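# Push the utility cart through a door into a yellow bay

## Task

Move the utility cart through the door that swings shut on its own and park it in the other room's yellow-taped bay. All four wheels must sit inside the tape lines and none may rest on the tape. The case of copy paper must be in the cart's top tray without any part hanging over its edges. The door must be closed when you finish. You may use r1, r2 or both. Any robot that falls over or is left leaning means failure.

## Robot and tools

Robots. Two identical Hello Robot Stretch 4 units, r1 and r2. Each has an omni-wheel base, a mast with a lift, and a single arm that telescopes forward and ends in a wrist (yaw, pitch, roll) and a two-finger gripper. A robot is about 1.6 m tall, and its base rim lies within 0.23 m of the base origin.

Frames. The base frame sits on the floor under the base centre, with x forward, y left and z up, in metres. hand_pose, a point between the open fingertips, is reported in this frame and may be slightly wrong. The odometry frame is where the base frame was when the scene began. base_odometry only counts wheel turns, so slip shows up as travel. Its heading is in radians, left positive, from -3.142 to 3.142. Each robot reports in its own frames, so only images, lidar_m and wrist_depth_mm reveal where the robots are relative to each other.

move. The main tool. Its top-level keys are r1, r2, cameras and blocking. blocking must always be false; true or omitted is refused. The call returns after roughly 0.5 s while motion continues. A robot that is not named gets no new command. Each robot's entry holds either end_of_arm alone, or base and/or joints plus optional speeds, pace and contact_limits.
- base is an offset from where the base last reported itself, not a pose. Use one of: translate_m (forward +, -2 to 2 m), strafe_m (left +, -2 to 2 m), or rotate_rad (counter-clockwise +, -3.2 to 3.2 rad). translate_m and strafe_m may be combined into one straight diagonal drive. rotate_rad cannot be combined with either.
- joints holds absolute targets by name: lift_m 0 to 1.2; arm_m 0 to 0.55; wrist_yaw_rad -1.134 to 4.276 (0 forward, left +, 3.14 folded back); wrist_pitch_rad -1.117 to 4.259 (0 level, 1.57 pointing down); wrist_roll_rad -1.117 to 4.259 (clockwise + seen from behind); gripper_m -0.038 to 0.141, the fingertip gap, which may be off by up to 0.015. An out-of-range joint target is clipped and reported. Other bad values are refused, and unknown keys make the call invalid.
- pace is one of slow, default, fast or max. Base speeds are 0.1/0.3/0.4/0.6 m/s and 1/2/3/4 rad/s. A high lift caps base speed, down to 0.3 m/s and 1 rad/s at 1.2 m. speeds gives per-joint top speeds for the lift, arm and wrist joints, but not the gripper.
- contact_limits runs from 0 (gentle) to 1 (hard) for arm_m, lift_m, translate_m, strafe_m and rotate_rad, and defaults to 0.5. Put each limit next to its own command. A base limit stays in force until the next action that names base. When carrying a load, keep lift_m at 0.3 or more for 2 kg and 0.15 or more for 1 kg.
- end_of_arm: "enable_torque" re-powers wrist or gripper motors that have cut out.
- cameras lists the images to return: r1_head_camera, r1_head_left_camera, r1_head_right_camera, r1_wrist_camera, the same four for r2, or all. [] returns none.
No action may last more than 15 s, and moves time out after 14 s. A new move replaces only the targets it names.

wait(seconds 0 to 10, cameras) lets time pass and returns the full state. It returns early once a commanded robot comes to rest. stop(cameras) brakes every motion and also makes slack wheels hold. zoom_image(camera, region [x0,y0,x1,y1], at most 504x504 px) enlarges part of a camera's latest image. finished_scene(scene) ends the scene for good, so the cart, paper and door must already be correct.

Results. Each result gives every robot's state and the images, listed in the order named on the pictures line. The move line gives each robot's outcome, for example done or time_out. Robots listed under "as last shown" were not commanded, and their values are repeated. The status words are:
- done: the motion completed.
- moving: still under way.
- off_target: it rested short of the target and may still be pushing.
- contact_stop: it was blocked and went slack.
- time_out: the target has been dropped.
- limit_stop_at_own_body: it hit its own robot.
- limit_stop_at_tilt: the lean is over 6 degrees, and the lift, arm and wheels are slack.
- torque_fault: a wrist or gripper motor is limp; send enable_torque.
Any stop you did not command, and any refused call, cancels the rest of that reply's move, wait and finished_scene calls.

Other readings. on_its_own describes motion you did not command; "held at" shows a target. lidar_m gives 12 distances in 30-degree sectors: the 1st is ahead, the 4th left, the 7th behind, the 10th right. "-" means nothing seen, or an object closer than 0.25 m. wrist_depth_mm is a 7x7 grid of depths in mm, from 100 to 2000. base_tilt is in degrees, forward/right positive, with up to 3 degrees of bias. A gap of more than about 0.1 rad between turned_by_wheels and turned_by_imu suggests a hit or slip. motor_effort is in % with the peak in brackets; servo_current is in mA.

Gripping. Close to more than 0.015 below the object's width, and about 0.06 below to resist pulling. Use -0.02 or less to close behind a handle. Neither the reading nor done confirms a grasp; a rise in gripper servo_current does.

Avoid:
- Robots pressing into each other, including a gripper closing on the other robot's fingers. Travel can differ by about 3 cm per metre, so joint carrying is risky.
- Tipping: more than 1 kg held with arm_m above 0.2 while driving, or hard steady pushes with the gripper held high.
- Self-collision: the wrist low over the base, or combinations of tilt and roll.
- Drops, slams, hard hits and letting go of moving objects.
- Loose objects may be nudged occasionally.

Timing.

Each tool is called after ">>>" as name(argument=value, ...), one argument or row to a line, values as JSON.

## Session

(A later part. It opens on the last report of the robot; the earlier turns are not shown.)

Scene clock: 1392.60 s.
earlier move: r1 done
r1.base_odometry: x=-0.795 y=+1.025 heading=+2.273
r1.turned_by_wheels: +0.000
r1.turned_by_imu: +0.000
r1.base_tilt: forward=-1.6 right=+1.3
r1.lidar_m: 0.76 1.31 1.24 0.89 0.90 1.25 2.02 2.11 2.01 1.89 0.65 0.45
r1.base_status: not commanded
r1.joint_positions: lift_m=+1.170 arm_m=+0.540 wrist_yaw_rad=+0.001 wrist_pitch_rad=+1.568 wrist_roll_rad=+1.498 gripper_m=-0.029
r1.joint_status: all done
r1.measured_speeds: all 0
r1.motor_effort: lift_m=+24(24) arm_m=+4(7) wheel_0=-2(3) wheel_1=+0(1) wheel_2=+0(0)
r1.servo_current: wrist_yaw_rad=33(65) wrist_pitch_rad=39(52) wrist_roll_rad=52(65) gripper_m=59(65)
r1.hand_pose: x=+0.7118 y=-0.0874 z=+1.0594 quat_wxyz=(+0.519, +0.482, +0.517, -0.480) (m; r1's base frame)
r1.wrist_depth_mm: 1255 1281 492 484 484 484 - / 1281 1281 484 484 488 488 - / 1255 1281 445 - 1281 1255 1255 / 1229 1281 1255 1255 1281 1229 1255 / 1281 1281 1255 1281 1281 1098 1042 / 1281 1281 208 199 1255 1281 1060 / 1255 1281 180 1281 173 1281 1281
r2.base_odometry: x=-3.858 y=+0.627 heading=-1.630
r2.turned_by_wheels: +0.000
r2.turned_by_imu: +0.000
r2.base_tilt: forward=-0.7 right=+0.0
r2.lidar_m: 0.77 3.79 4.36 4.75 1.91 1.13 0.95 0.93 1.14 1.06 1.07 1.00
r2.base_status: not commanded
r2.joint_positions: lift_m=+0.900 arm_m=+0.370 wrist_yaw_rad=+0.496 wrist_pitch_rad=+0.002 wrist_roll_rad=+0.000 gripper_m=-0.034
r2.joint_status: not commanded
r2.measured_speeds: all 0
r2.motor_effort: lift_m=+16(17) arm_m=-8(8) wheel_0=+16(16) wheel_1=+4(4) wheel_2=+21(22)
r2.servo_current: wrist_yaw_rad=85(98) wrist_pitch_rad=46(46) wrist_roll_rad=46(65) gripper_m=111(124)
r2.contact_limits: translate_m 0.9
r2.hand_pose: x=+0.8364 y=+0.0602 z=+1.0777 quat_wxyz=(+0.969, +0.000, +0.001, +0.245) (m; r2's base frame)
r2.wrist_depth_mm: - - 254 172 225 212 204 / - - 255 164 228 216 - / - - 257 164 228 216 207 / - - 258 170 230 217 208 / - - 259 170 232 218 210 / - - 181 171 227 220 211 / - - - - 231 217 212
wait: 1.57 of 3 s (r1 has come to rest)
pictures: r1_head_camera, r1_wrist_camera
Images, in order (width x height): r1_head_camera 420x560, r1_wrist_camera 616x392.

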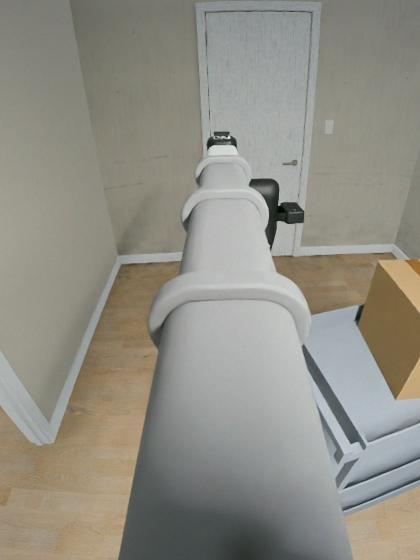

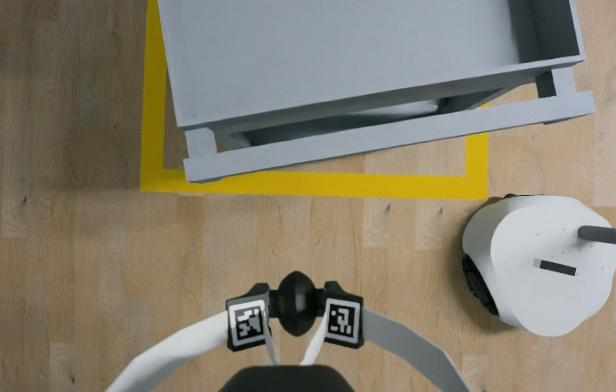

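>>> move(
  r1={"base":{"translate_m":0.09},"joints":{"lift_m":0.95}},
  cameras=[],
  blocking=false,
)

>>> wait(
  seconds=3,
  cameras=[],
)

>>> move(
  r1={"base":{"strafe_m":-0.17},"pace":"slow","contact_limits":{"strafe_m":0.7}},
  cameras=[],
  blocking=false,
)

>>> wait(
  seconds=3,
  cameras=["r1_wrist_camera","r1_head_camera"],
)

Scene clock: 1400.80 s.
move: r1 moving
r1.base_odometry: x=-0.815 y=+1.049 heading=+2.273
r1.turned_by_wheels: +0.000
r1.turned_by_imu: +0.000
r1.base_tilt: forward=-1.6 right=+1.3
r1.lidar_m: 0.69 1.36 1.20 0.94 0.90 1.23 2.04 2.13 1.98 1.87 0.57 0.44
r1.base_status: translate_m moving
r1.joint_positions: lift_m=+1.132 arm_m=+0.540 wrist_yaw_rad=+0.001 wrist_pitch_rad=+1.568 wrist_roll_rad=+1.498 gripper_m=-0.029
r1.joint_status: lift_m moving
r1.measured_speeds: translate_m=+0.121 strafe_m=-0.001 rotate_rad=+0.002 lift_m=-0.146 arm_m=+0.000 wrist_yaw_rad=+0.000 wrist_pitch_rad=+0.000 wrist_roll_rad=+0.000
r1.motor_effort: lift_m=+11(22) arm_m=+4(4) wheel_0=+5(9) wheel_1=+6(6) wheel_2=-7(10)
r1.servo_current: wrist_yaw_rad=52(59) wrist_pitch_rad=46(46) wrist_roll_rad=52(65) gripper_m=59(72)
r1.hand_pose: x=+0.7118 y=-0.0874 z=+1.0223 quat_wxyz=(+0.519, +0.482, +0.517, -0.480) (m; r1's base frame)
r1.wrist_depth_mm: 1229 1229 445 452 455 455 449 / 1205 1205 455 455 452 462 - / 1229 1255 1229 - 1229 1229 1229 / 1229 1229 1255 1255 1229 1255 1042 / 1229 1229 1255 1229 1229 1098 1008 / 1255 1255 208 199 1229 1229 1025 / 1255 1255 180 1229 173 1255 1229
r2: as last shown
r2.base_tilt: forward=-0.6 right=+0.0
r2.lidar_m: 0.78 3.79 4.39 4.74 1.99 1.12 0.97 0.95 1.13 1.08 1.06 1.00
r2.motor_effort: lift_m=+17(17) arm_m=-8(8) wheel_0=+16(16) wheel_1=+4(4) wheel_2=+21(21)
r2.servo_current: wrist_yaw_rad=85(91) wrist_pitch_rad=46(46) wrist_roll_rad=52(52) gripper_m=117(117)
r2.contact_limits: translate_m 0.9
r2.wrist_depth_mm: - - 253 172 224 213 205 / - - 255 164 226 216 - / - - 256 164 228 217 207 / - - 259 170 230 216 209 / - - 260 170 231 218 210 / - - 181 170 226 220 211 / - - - - 231 216 212
pictures: none
No camera images: "cameras" was empty.

Scene clock: 1402.30 s.
earlier move: r1 done
r1.base_odometry: x=-0.853 y=+1.093 heading=+2.273
r1.turned_by_wheels: +0.000
r1.turned_by_imu: +0.000
r1.base_tilt: forward=-1.6 right=+1.3
r1.lidar_m: 0.68 1.39 1.17 1.04 0.92 1.24 2.11 2.18 2.01 1.87 0.46 0.38
r1.base_status: done
r1.joint_positions: lift_m=+0.950 arm_m=+0.540 wrist_yaw_rad=+0.001 wrist_pitch_rad=+1.568 wrist_roll_rad=+1.498 gripper_m=-0.029
r1.joint_status: all done
r1.measured_speeds: all 0
r1.motor_effort: lift_m=+12(22) arm_m=+4(5) wheel_0=+3(9) wheel_1=+2(9) wheel_2=+0(10)
r1.servo_current: wrist_yaw_rad=46(72) wrist_pitch_rad=39(52) wrist_roll_rad=46(65) gripper_m=65(72)
r1.hand_pose: x=+0.7118 y=-0.0874 z=+0.8403 quat_wxyz=(+0.519, +0.482, +0.517, -0.480) (m; r1's base frame)
r1.wrist_depth_mm: 1060 1042 266 268 217 221 248 / 1025 1042 1042 242 256 - - / 1042 1060 1042 - - 1042 1042 / 1042 1060 1025 1042 1060 1060 917 / 1042 1060 1078 1060 1060 1042 854 / 1042 1042 208 200 1042 1060 854 / 1078 1042 179 1060 173 1078 1060
r2.base_odometry: x=-3.858 y=+0.627 heading=-1.630
r2.turned_by_wheels: +0.000
r2.turned_by_imu: +0.000
r2.base_tilt: forward=-0.7 right=+0.0
r2.lidar_m: 0.76 3.78 4.42 4.73 1.97 1.15 0.95 0.97 1.11 1.07 1.06 1.03
r2.base_status: not commanded
r2.joint_positions: lift_m=+0.900 arm_m=+0.370 wrist_yaw_rad=+0.496 wrist_pitch_rad=+0.002 wrist_roll_rad=+0.000 gripper_m=-0.034
r2.joint_status: not commanded
r2.measured_speeds: all 0
r2.motor_effort: lift_m=+17(17) arm_m=-8(8) wheel_0=+16(16) wheel_1=+4(4) wheel_2=+21(22)
r2.servo_current: wrist_yaw_rad=85(104) wrist_pitch_rad=39(46) wrist_roll_rad=46(59) gripper_m=117(124)
r2.contact_limits: translate_m 0.9
r2.hand_pose: x=+0.8364 y=+0.0602 z=+1.0777 quat_wxyz=(+0.969, +0.000, +0.001, +0.245) (m; r2's base frame)
r2.wrist_depth_mm: - - 253 172 225 213 204 / - - 255 164 227 216 - / - - 258 164 229 216 207 / - - 259 171 230 216 209 / - - 259 171 231 218 211 / - - 181 171 226 220 211 / - - - - 230 217 212
wait: 1.50 of 3 s (r1 has come to rest)
pictures: none
No camera images: "cameras" was empty.

Scene clock: 1402.80 s.
move: r1 moving
r1.base_odometry: x=-0.842 y=+1.103 heading=+2.273
r1.turned_by_wheels: +0.000
r1.turned_by_imu: +0.000
r1.base_tilt: forward=-1.6 right=+1.3
r1.lidar_m: 0.66 1.38 1.18 1.08 0.94 1.26 2.10 2.20 2.00 1.86 0.47 0.36
r1.base_status: strafe_m moving
r1.joint_positions: lift_m=+0.950 arm_m=+0.540 wrist_yaw_rad=+0.001 wrist_pitch_rad=+1.568 wrist_roll_rad=+1.498 gripper_m=-0.029
r1.joint_status: not commanded
r1.measured_speeds: translate_m=-0.001 strafe_m=-0.056 rotate_rad=+0.004 lift_m=+0.000 arm_m=+0.000 wrist_yaw_rad=+0.000 wrist_pitch_rad=+0.000 wrist_roll_rad=+0.000
r1.motor_effort: lift_m=+12(13) arm_m=+4(4) wheel_0=+6(8) wheel_1=-7(8) wheel_2=+1(1)
r1.servo_current: wrist_yaw_rad=52(65) wrist_pitch_rad=39(52) wrist_roll_rad=46(59) gripper_m=59(65)
r1.contact_limits: strafe_m 0.7
r1.hand_pose: x=+0.7118 y=-0.0874 z=+0.8403 quat_wxyz=(+0.519, +0.482, +0.517, -0.480) (m; r1's base frame)
r1.wrist_depth_mm: 1060 1060 267 267 267 267 226 / 1042 1042 224 222 235 243 500 / 1042 1042 1042 - - - - / 1060 1060 1060 1042 1060 1060 931 / 1042 1060 1060 1060 1060 1042 842 / 1042 1078 209 200 1078 1060 842 / 1042 1060 179 1060 173 1078 1060
r2: as last shown
r2.lidar_m: 0.78 3.80 4.39 4.75 1.98 1.14 0.94 0.96 1.10 1.06 1.07 0.99
r2.motor_effort: lift_m=+16(17) arm_m=-8(8) wheel_0=+16(16) wheel_1=+4(4) wheel_2=+21(21)
r2.servo_current: wrist_yaw_rad=91(98) wrist_pitch_rad=39(52) wrist_roll_rad=52(52) gripper_m=117(124)
r2.contact_limits: translate_m 0.9
r2.wrist_depth_mm: - - 253 172 224 213 205 / - - 254 164 228 215 - / - - 257 164 229 216 206 / - - 258 171 230 216 209 / - - 260 171 230 219 211 / - - 181 170 227 219 211 / - - - - 231 217 212
pictures: none
No camera images: "cameras" was empty.

Scene clock: 1405.13 s.
earlier move: r1 done
r1.base_odometry: x=-0.723 y=+1.203 heading=+2.274
r1.turned_by_wheels: +0.001
r1.turned_by_imu: +0.002
r1.base_tilt: forward=-1.6 right=+1.3
r1.lidar_m: 0.45 1.61 1.27 1.15 1.10 1.47 2.09 2.19 1.85 1.71 0.49 0.36
r1.base_status: done
r1.joint_positions: lift_m=+0.950 arm_m=+0.540 wrist_yaw_rad=+0.001 wrist_pitch_rad=+1.568 wrist_roll_rad=+1.498 gripper_m=-0.029
r1.joint_status: not commanded
r1.measured_speeds: all 0
r1.motor_effort: lift_m=+13(13) arm_m=+3(4) wheel_0=+8(27) wheel_1=+0(8) wheel_2=+1(16)
r1.servo_current: wrist_yaw_rad=46(72) wrist_pitch_rad=39(52) wrist_roll_rad=59(72) gripper_m=65(72)
r1.contact_limits: strafe_m 0.7
r1.hand_pose: x=+0.7118 y=-0.0874 z=+0.8403 quat_wxyz=(+0.519, +0.482, +0.517, -0.480) (m; r1's base frame)
r1.wrist_depth_mm: 1078 1042 266 267 267 267 267 / 1060 1042 267 266 267 267 267 / 1042 1042 245 267 268 267 268 / 1078 1042 244 1078 1060 1060 866 / 1060 1060 - - - - - / 1060 1042 1060 200 1042 1060 842 / 1060 1060 177 1060 157 1060 1078
r2.base_odometry: x=-3.858 y=+0.627 heading=-1.630
r2.turned_by_wheels: +0.000
r2.turned_by_imu: +0.000
r2.base_tilt: forward=-0.6 right=+0.0
r2.lidar_m: 0.75 3.78 4.37 4.73 1.97 1.14 0.95 0.96 1.14 1.07 1.04 1.01
r2.base_status: not commanded
r2.joint_positions: lift_m=+0.900 arm_m=+0.370 wrist_yaw_rad=+0.496 wrist_pitch_rad=+0.002 wrist_roll_rad=+0.000 gripper_m=-0.034
r2.joint_status: not commanded
r2.measured_speeds: all 0
r2.motor_effort: lift_m=+16(17) arm_m=-8(9) wheel_0=+16(16) wheel_1=+4(4) wheel_2=+21(21)
r2.servo_current: wrist_yaw_rad=85(104) wrist_pitch_rad=39(52) wrist_roll_rad=39(59) gripper_m=117(124)
r2.contact_limits: translate_m 0.9
r2.hand_pose: x=+0.8364 y=+0.0602 z=+1.0777 quat_wxyz=(+0.969, +0.000, +0.001, +0.245) (m; r2's base frame)
r2.wrist_depth_mm: - - 253 171 224 213 206 / - - 255 164 226 215 - / - - 257 164 227 216 206 / - - 258 171 230 216 208 / - - 260 171 231 218 211 / - - 181 171 226 220 211 / - - - - 231 217 211
wait: 2.33 of 3 s (r1 has come to rest)
pictures: r1_head_camera, r1_wrist_camera
Images, in order (width x height): r1_head_camera 420x560, r1_wrist_camera 616x392.

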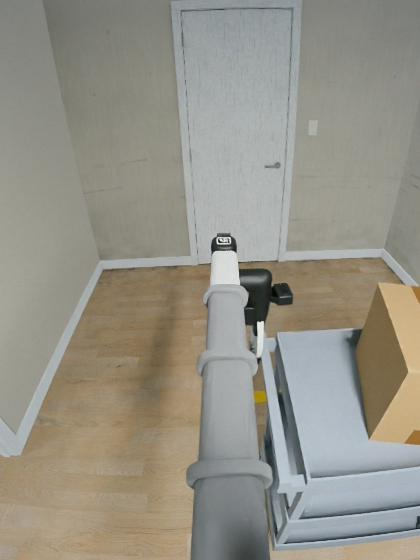

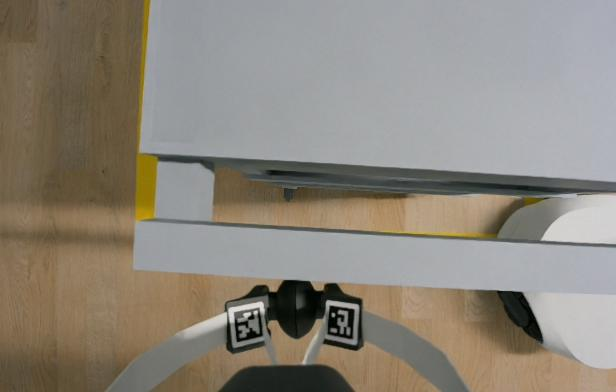

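>>> move(
  r1={"base":{"strafe_m":0.05},"pace":"slow"},
  cameras=[],
  blocking=false,
)

>>> wait(
  seconds=1.5,
  cameras=[],
)

>>> move(
  r1={"base":{"strafe_m":0.05},"joints":{"lift_m":1.17}},
  cameras=[],
  blocking=false,
)

>>> wait(
  seconds=3,
  cameras=["r1_wrist_camera","r1_head_camera"],
)

>>> move(
  r1={"joints":{"arm_m":0.25}},
  cameras=[],
  blocking=false,
)

>>> wait(
  seconds=2.5,
  cameras=["r1_wrist_camera"],
)

Scene clock: 1412.37 s.
move: r1 moving
r1.base_odometry: x=-0.734 y=+1.194 heading=+2.274
r1.turned_by_wheels: +0.000
r1.turned_by_imu: +0.000
r1.base_tilt: forward=-1.6 right=+1.3
r1.lidar_m: 0.52 1.54 1.29 1.14 1.06 1.44 2.09 2.20 1.85 1.71 0.49 0.36
r1.base_status: strafe_m moving
r1.joint_positions: lift_m=+0.950 arm_m=+0.540 wrist_yaw_rad=+0.001 wrist_pitch_rad=+1.568 wrist_roll_rad=+1.498 gripper_m=-0.029
r1.joint_status: not commanded
r1.measured_speeds: translate_m=+0.000 strafe_m=+0.055 rotate_rad=+0.002 lift_m=+0.000 arm_m=+0.000 wrist_yaw_rad=+0.000 wrist_pitch_rad=+0.000 wrist_roll_rad=+0.000
r1.motor_effort: lift_m=+12(12) arm_m=+4(4) wheel_0=-6(8) wheel_1=+4(7) wheel_2=+1(2)
r1.servo_current: wrist_yaw_rad=33(65) wrist_pitch_rad=46(46) wrist_roll_rad=65(65) gripper_m=65(72)
r1.hand_pose: x=+0.7118 y=-0.0874 z=+0.8403 quat_wxyz=(+0.519, +0.482, +0.517, -0.480) (m; r1's base frame)
r1.wrist_depth_mm: 1042 1078 268 267 268 267 268 / 1060 1060 268 267 268 267 267 / 1078 1042 223 241 267 267 268 / 1042 1060 243 1060 1078 1060 866 / 1060 1042 1042 1042 - - - / 1042 1060 209 200 1042 1060 831 / 1060 1060 179 1060 172 1042 1042
r2: as last shown
r2.lidar_m: 0.79 3.78 4.37 4.76 1.96 1.10 0.93 0.96 1.14 1.05 1.06 0.98
r2.motor_effort: lift_m=+17(17) arm_m=-8(9) wheel_0=+16(16) wheel_1=+4(4) wheel_2=+21(21)
r2.servo_current: wrist_yaw_rad=91(98) wrist_pitch_rad=39(46) wrist_roll_rad=39(59) gripper_m=104(117)
r2.contact_limits: translate_m 0.9
r2.wrist_depth_mm: - - 253 172 224 213 204 / - - 255 164 227 214 - / - - 257 164 228 217 208 / - - 258 170 230 217 208 / - - 259 170 230 219 211 / - - 181 171 226 220 211 / - - - - 229 218 212
pictures: none
No camera images: "cameras" was empty.

Scene clock: 1413.47 s.
earlier move: r1 done
r1.base_odometry: x=-0.761 y=+1.171 heading=+2.274
r1.turned_by_wheels: +0.000
r1.turned_by_imu: +0.000
r1.base_tilt: forward=-1.6 right=+1.3
r1.lidar_m: 0.67 1.52 1.26 1.11 1.03 1.40 2.08 2.17 1.90 1.76 0.50 0.37
r1.base_status: done
r1.joint_positions: lift_m=+0.950 arm_m=+0.540 wrist_yaw_rad=+0.001 wrist_pitch_rad=+1.568 wrist_roll_rad=+1.498 gripper_m=-0.029
r1.joint_status: not commanded
r1.measured_speeds: all 0
r1.motor_effort: lift_m=+12(12) arm_m=+4(4) wheel_0=-3(8) wheel_1=+3(7) wheel_2=+0(2)
r1.servo_current: wrist_yaw_rad=59(65) wrist_pitch_rad=39(46) wrist_roll_rad=59(72) gripper_m=65(72)
r1.hand_pose: x=+0.7118 y=-0.0874 z=+0.8403 quat_wxyz=(+0.519, +0.482, +0.517, -0.480) (m; r1's base frame)
r1.wrist_depth_mm: 1060 1025 267 268 267 267 268 / 1060 1078 221 223 233 224 236 / 1060 1078 230 - - - 488 / 1060 1025 1060 1078 1042 - 891 / 1060 1042 1025 1060 1078 1025 854 / 1060 1042 209 200 1078 1060 842 / 1060 1060 179 1060 173 1060 1060
r2.base_odometry: x=-3.858 y=+0.627 heading=-1.630
r2.turned_by_wheels: +0.000
r2.turned_by_imu: +0.000
r2.base_tilt: forward=-0.7 right=-0.1
r2.lidar_m: 0.78 3.76 4.40 4.73 1.95 1.13 0.95 0.97 1.14 1.06 1.08 1.02
r2.base_status: not commanded
r2.joint_positions: lift_m=+0.900 arm_m=+0.370 wrist_yaw_rad=+0.496 wrist_pitch_rad=+0.002 wrist_roll_rad=+0.000 gripper_m=-0.034
r2.joint_status: not commanded
r2.measured_speeds: all 0
r2.motor_effort: lift_m=+17(17) arm_m=-8(9) wheel_0=+16(16) wheel_1=+4(4) wheel_2=+21(21)
r2.servo_current: wrist_yaw_rad=91(98) wrist_pitch_rad=46(46) wrist_roll_rad=52(65) gripper_m=111(124)
r2.contact_limits: translate_m 0.9
r2.hand_pose: x=+0.8364 y=+0.0602 z=+1.0777 quat_wxyz=(+0.969, +0.000, +0.001, +0.245) (m; r2's base frame)
r2.wrist_depth_mm: - - 253 172 224 213 205 / - - 255 164 226 216 - / - - 256 164 229 216 207 / - - 259 170 229 217 209 / - - 260 171 230 218 210 / - - 181 171 226 219 211 / - - - - 231 217 212
wait: 1.10 of 1.5 s (r1 has come to rest)
pictures: none
No camera images: "cameras" was empty.

Scene clock: 1413.97 s.
move: r1 moving
r1.base_odometry: x=-0.788 y=+1.149 heading=+2.274
r1.turned_by_wheels: +0.000
r1.turned_by_imu: +0.000
r1.base_tilt: forward=-1.6 right=+1.2
r1.lidar_m: 0.74 1.48 1.23 1.12 1.01 1.33 2.10 2.20 1.92 1.80 0.47 0.39
r1.base_status: strafe_m moving
r1.joint_positions: lift_m=+0.988 arm_m=+0.540 wrist_yaw_rad=+0.001 wrist_pitch_rad=+1.568 wrist_roll_rad=+1.498 gripper_m=-0.029
r1.joint_status: lift_m moving
r1.measured_speeds: translate_m=+0.000 strafe_m=+0.104 rotate_rad=-0.002 lift_m=+0.146 arm_m=+0.000 wrist_yaw_rad=+0.000 wrist_pitch_rad=+0.000 wrist_roll_rad=+0.000
r1.motor_effort: lift_m=+26(26) arm_m=+4(4) wheel_0=-3(11) wheel_1=+5(10) wheel_2=+1(2)
r1.servo_current: wrist_yaw_rad=52(72) wrist_pitch_rad=46(52) wrist_roll_rad=52(59) gripper_m=65(65)
r1.hand_pose: x=+0.7118 y=-0.0874 z=+0.8774 quat_wxyz=(+0.519, +0.482, +0.517, -0.480) (m; r1's base frame)
r1.wrist_depth_mm: 1098 1060 255 256 300 300 301 / 1078 1098 290 - - 256 264 / 1098 1078 1098 1078 - - - / 1060 1098 1078 1098 1078 1078 991 / 1078 1098 1098 1078 1098 1098 866 / 1078 1078 208 199 1098 1078 878 / 1098 1078 180 1078 173 1098 1098
r2: as last shown
r2.base_tilt: forward=-0.6 right=+0.0
r2.lidar_m: 0.76 3.79 4.37 4.74 1.96 1.12 0.95 0.95 1.11 1.07 1.06 1.01
r2.motor_effort: lift_m=+17(17) arm_m=-8(8) wheel_0=+16(16) wheel_1=+4(4) wheel_2=+21(21)
r2.servo_current: wrist_yaw_rad=72(98) wrist_pitch_rad=39(46) wrist_roll_rad=46(59) gripper_m=117(124)
r2.contact_limits: translate_m 0.9
r2.wrist_depth_mm: - - 254 172 224 213 205 / - - 255 164 227 215 - / - - 257 165 229 216 207 / - - 259 171 229 217 209 / - - 260 170 231 218 211 / - - 181 171 226 220 211 / - - - - 229 218 211
pictures: none
No camera images: "cameras" was empty.

Scene clock: 1415.47 s.
earlier move: r1 done
r1.base_odometry: x=-0.800 y=+1.139 heading=+2.274
r1.turned_by_wheels: +0.000
r1.turned_by_imu: +0.000
r1.base_tilt: forward=-1.6 right=+1.3
r1.lidar_m: 0.78 1.44 1.21 1.11 0.98 1.35 2.10 2.19 1.95 1.82 0.46 0.39
r1.base_status: done
r1.joint_positions: lift_m=+1.170 arm_m=+0.540 wrist_yaw_rad=+0.001 wrist_pitch_rad=+1.568 wrist_roll_rad=+1.498 gripper_m=-0.029
r1.joint_status: all done
r1.measured_speeds: all 0
r1.motor_effort: lift_m=+24(28) arm_m=+4(4) wheel_0=-2(11) wheel_1=+0(10) wheel_2=+0(2)
r1.servo_current: wrist_yaw_rad=39(72) wrist_pitch_rad=39(52) wrist_roll_rad=52(59) gripper_m=59(72)
r1.hand_pose: x=+0.7118 y=-0.0874 z=+1.0594 quat_wxyz=(+0.519, +0.482, +0.517, -0.480) (m; r1's base frame)
r1.wrist_depth_mm: 1281 1255 1281 488 488 484 484 / 1255 1255 1308 488 488 488 484 / 1281 1281 1229 1308 - 1255 - / 1281 1281 1281 1281 1255 1255 1255 / 1281 1255 1281 1255 1281 1098 1078 / 1229 1281 208 199 1281 1281 1060 / 1255 1281 179 1308 173 1255 1255
r2.base_odometry: x=-3.858 y=+0.627 heading=-1.630
r2.turned_by_wheels: +0.000
r2.turned_by_imu: +0.000
r2.base_tilt: forward=-0.6 right=+0.0
r2.lidar_m: 0.75 3.80 4.42 4.75 1.99 1.13 0.94 0.96 1.12 1.07 1.07 1.01
r2.base_status: not commanded
r2.joint_positions: lift_m=+0.900 arm_m=+0.370 wrist_yaw_rad=+0.496 wrist_pitch_rad=+0.002 wrist_roll_rad=+0.000 gripper_m=-0.034
r2.joint_status: not commanded
r2.measured_speeds: all 0
r2.motor_effort: lift_m=+17(17) arm_m=-8(9) wheel_0=+16(16) wheel_1=+4(4) wheel_2=+21(21)
r2.servo_current: wrist_yaw_rad=85(98) wrist_pitch_rad=46(46) wrist_roll_rad=46(65) gripper_m=111(124)
r2.contact_limits: translate_m 0.9
r2.hand_pose: x=+0.8364 y=+0.0602 z=+1.0777 quat_wxyz=(+0.969, +0.000, +0.001, +0.245) (m; r2's base frame)
r2.wrist_depth_mm: - - 252 172 225 213 205 / - - 255 163 228 216 - / - - 257 164 228 216 206 / - - 258 171 229 216 209 / - - 260 171 232 218 210 / - - 181 171 226 219 211 / - - - - 230 218 212
wait: 1.50 of 3 s (r1 has come to rest)
pictures: r1_head_camera, r1_wrist_camera
Images, in order (width x height): r1_head_camera 420x560, r1_wrist_camera 616x392.

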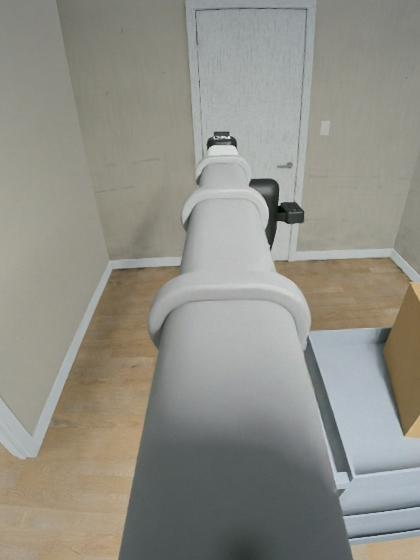

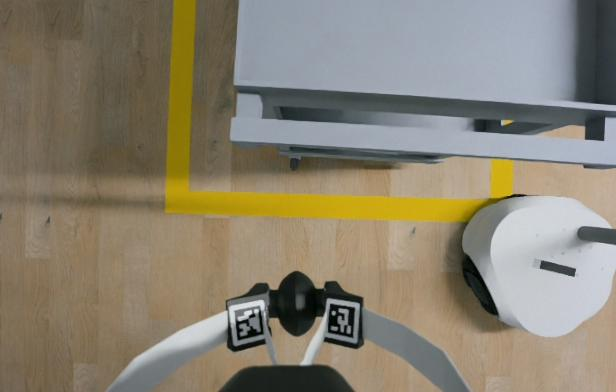

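Scene clock: 1415.97 s.
move: r1 moving
r1.base_odometry: x=-0.800 y=+1.139 heading=+2.274
r1.turned_by_wheels: +0.000
r1.turned_by_imu: +0.000
r1.base_tilt: forward=-1.5 right=+1.3
r1.lidar_m: 0.78 1.45 1.21 1.12 0.99 1.33 2.09 2.19 1.95 1.83 0.47 0.39
r1.base_status: not commanded
r1.joint_positions: lift_m=+1.170 arm_m=+0.489 wrist_yaw_rad=+0.001 wrist_pitch_rad=+1.568 wrist_roll_rad=+1.498 gripper_m=-0.029
r1.joint_status: arm_m moving
r1.measured_speeds: translate_m=+0.000 strafe_m=+0.000 rotate_rad=+0.000 lift_m=+0.000 arm_m=-0.195 wrist_yaw_rad=+0.000 wrist_pitch_rad=+0.000 wrist_roll_rad=+0.000
r1.motor_effort: lift_m=+24(24) arm_m=-3(7) wheel_0=-2(2) wheel_1=+0(0) wheel_2=+0(0)
r1.servo_current: wrist_yaw_rad=59(59) wrist_pitch_rad=46(52) wrist_roll_rad=39(65) gripper_m=65(65)
r1.hand_pose: x=+0.6611 y=-0.0874 z=+1.0594 quat_wxyz=(+0.519, +0.482, +0.517, -0.480) (m; r1's base frame)
r1.wrist_depth_mm: 1255 1255 488 484 484 484 488 / 1308 1281 488 484 488 488 484 / 1255 1281 1255 - - 1281 - / 1281 1281 1255 1255 1308 1229 1308 / 1255 1308 1255 1308 1308 1060 1060 / 1281 1229 209 200 1255 1078 1078 / 1281 1281 180 1255 172 1281 1281
r2: as last shown
r2.lidar_m: 0.78 3.81 4.39 4.72 1.94 1.13 0.97 0.96 1.14 1.07 1.07 1.03
r2.motor_effort: lift_m=+16(17) arm_m=-8(8) wheel_0=+16(16) wheel_1=+4(4) wheel_2=+21(21)
r2.servo_current: wrist_yaw_rad=78(98) wrist_pitch_rad=46(46) wrist_roll_rad=52(52) gripper_m=111(124)
r2.contact_limits: translate_m 0.9
r2.wrist_depth_mm: - - 253 172 224 213 205 / - - 254 164 227 216 - / - - 257 165 228 216 207 / - - 259 171 229 216 208 / - - 259 171 231 219 211 / - - 181 171 227 220 211 / - - - - 230 216 212
pictures: none
No camera images: "cameras" was empty.

Scene clock: 1417.47 s.
earlier move: r1 done
r1.base_odometry: x=-0.800 y=+1.139 heading=+2.274
r1.turned_by_wheels: +0.000
r1.turned_by_imu: +0.000
r1.base_tilt: forward=-1.6 right=+1.3
r1.lidar_m: 0.77 1.42 1.23 1.11 0.96 1.33 2.09 2.18 1.94 1.83 0.47 0.39
r1.base_status: not commanded
r1.joint_positions: lift_m=+1.170 arm_m=+0.250 wrist_yaw_rad=+0.001 wrist_pitch_rad=+1.568 wrist_roll_rad=+1.498 gripper_m=-0.029
r1.joint_status: all done
r1.measured_speeds: all 0
r1.motor_effort: lift_m=+24(24) arm_m=-4(8) wheel_0=-2(2) wheel_1=+0(0) wheel_2=+0(0)
r1.servo_current: wrist_yaw_rad=52(65) wrist_pitch_rad=33(52) wrist_roll_rad=59(65) gripper_m=59(65)
r1.hand_pose: x=+0.4218 y=-0.0874 z=+1.0594 quat_wxyz=(+0.519, +0.482, +0.518, -0.480) (m; r1's base frame)
r1.wrist_depth_mm: 480 488 480 484 1281 1281 1281 / 480 484 480 492 1308 1255 1255 / 1281 1255 - 1255 1281 1255 1255 / 1281 1281 1281 1255 1138 1255 1308 / 1281 1255 1255 1281 1060 1078 1281 / 1255 1308 208 200 1060 1281 1281 / 1281 1255 179 1281 173 1281 1281
r2.base_odometry: x=-3.858 y=+0.627 heading=-1.630
r2.turned_by_wheels: +0.000
r2.turned_by_imu: +0.000
r2.base_tilt: forward=-0.7 right=+0.0
r2.lidar_m: 0.78 3.78 4.39 4.75 1.94 1.12 0.96 0.94 1.12 1.06 1.07 1.01
r2.base_status: not commanded
r2.joint_positions: lift_m=+0.900 arm_m=+0.370 wrist_yaw_rad=+0.496 wrist_pitch_rad=+0.002 wrist_roll_rad=+0.000 gripper_m=-0.034
r2.joint_status: not commanded
r2.measured_speeds: all 0
r2.motor_effort: lift_m=+17(17) arm_m=-8(8) wheel_0=+16(16) wheel_1=+4(4) wheel_2=+21(21)
r2.servo_current: wrist_yaw_rad=98(104) wrist_pitch_rad=39(52) wrist_roll_rad=52(59) gripper_m=117(124)
r2.contact_limits: translate_m 0.9
r2.hand_pose: x=+0.8364 y=+0.0602 z=+1.0777 quat_wxyz=(+0.969, +0.000, +0.001, +0.245) (m; r2's base frame)
r2.wrist_depth_mm: - - 254 172 224 213 205 / - - 254 163 227 215 - / - - 257 164 228 216 207 / - - 258 170 230 216 209 / - - 259 171 231 218 211 / - - 181 171 226 219 210 / - - - - 230 217 213
wait: 1.50 of 2.5 s (r1 has come to rest)
pictures: r1_wrist_camera
Images, in order (width x height): r1_wrist_camera 616x392.

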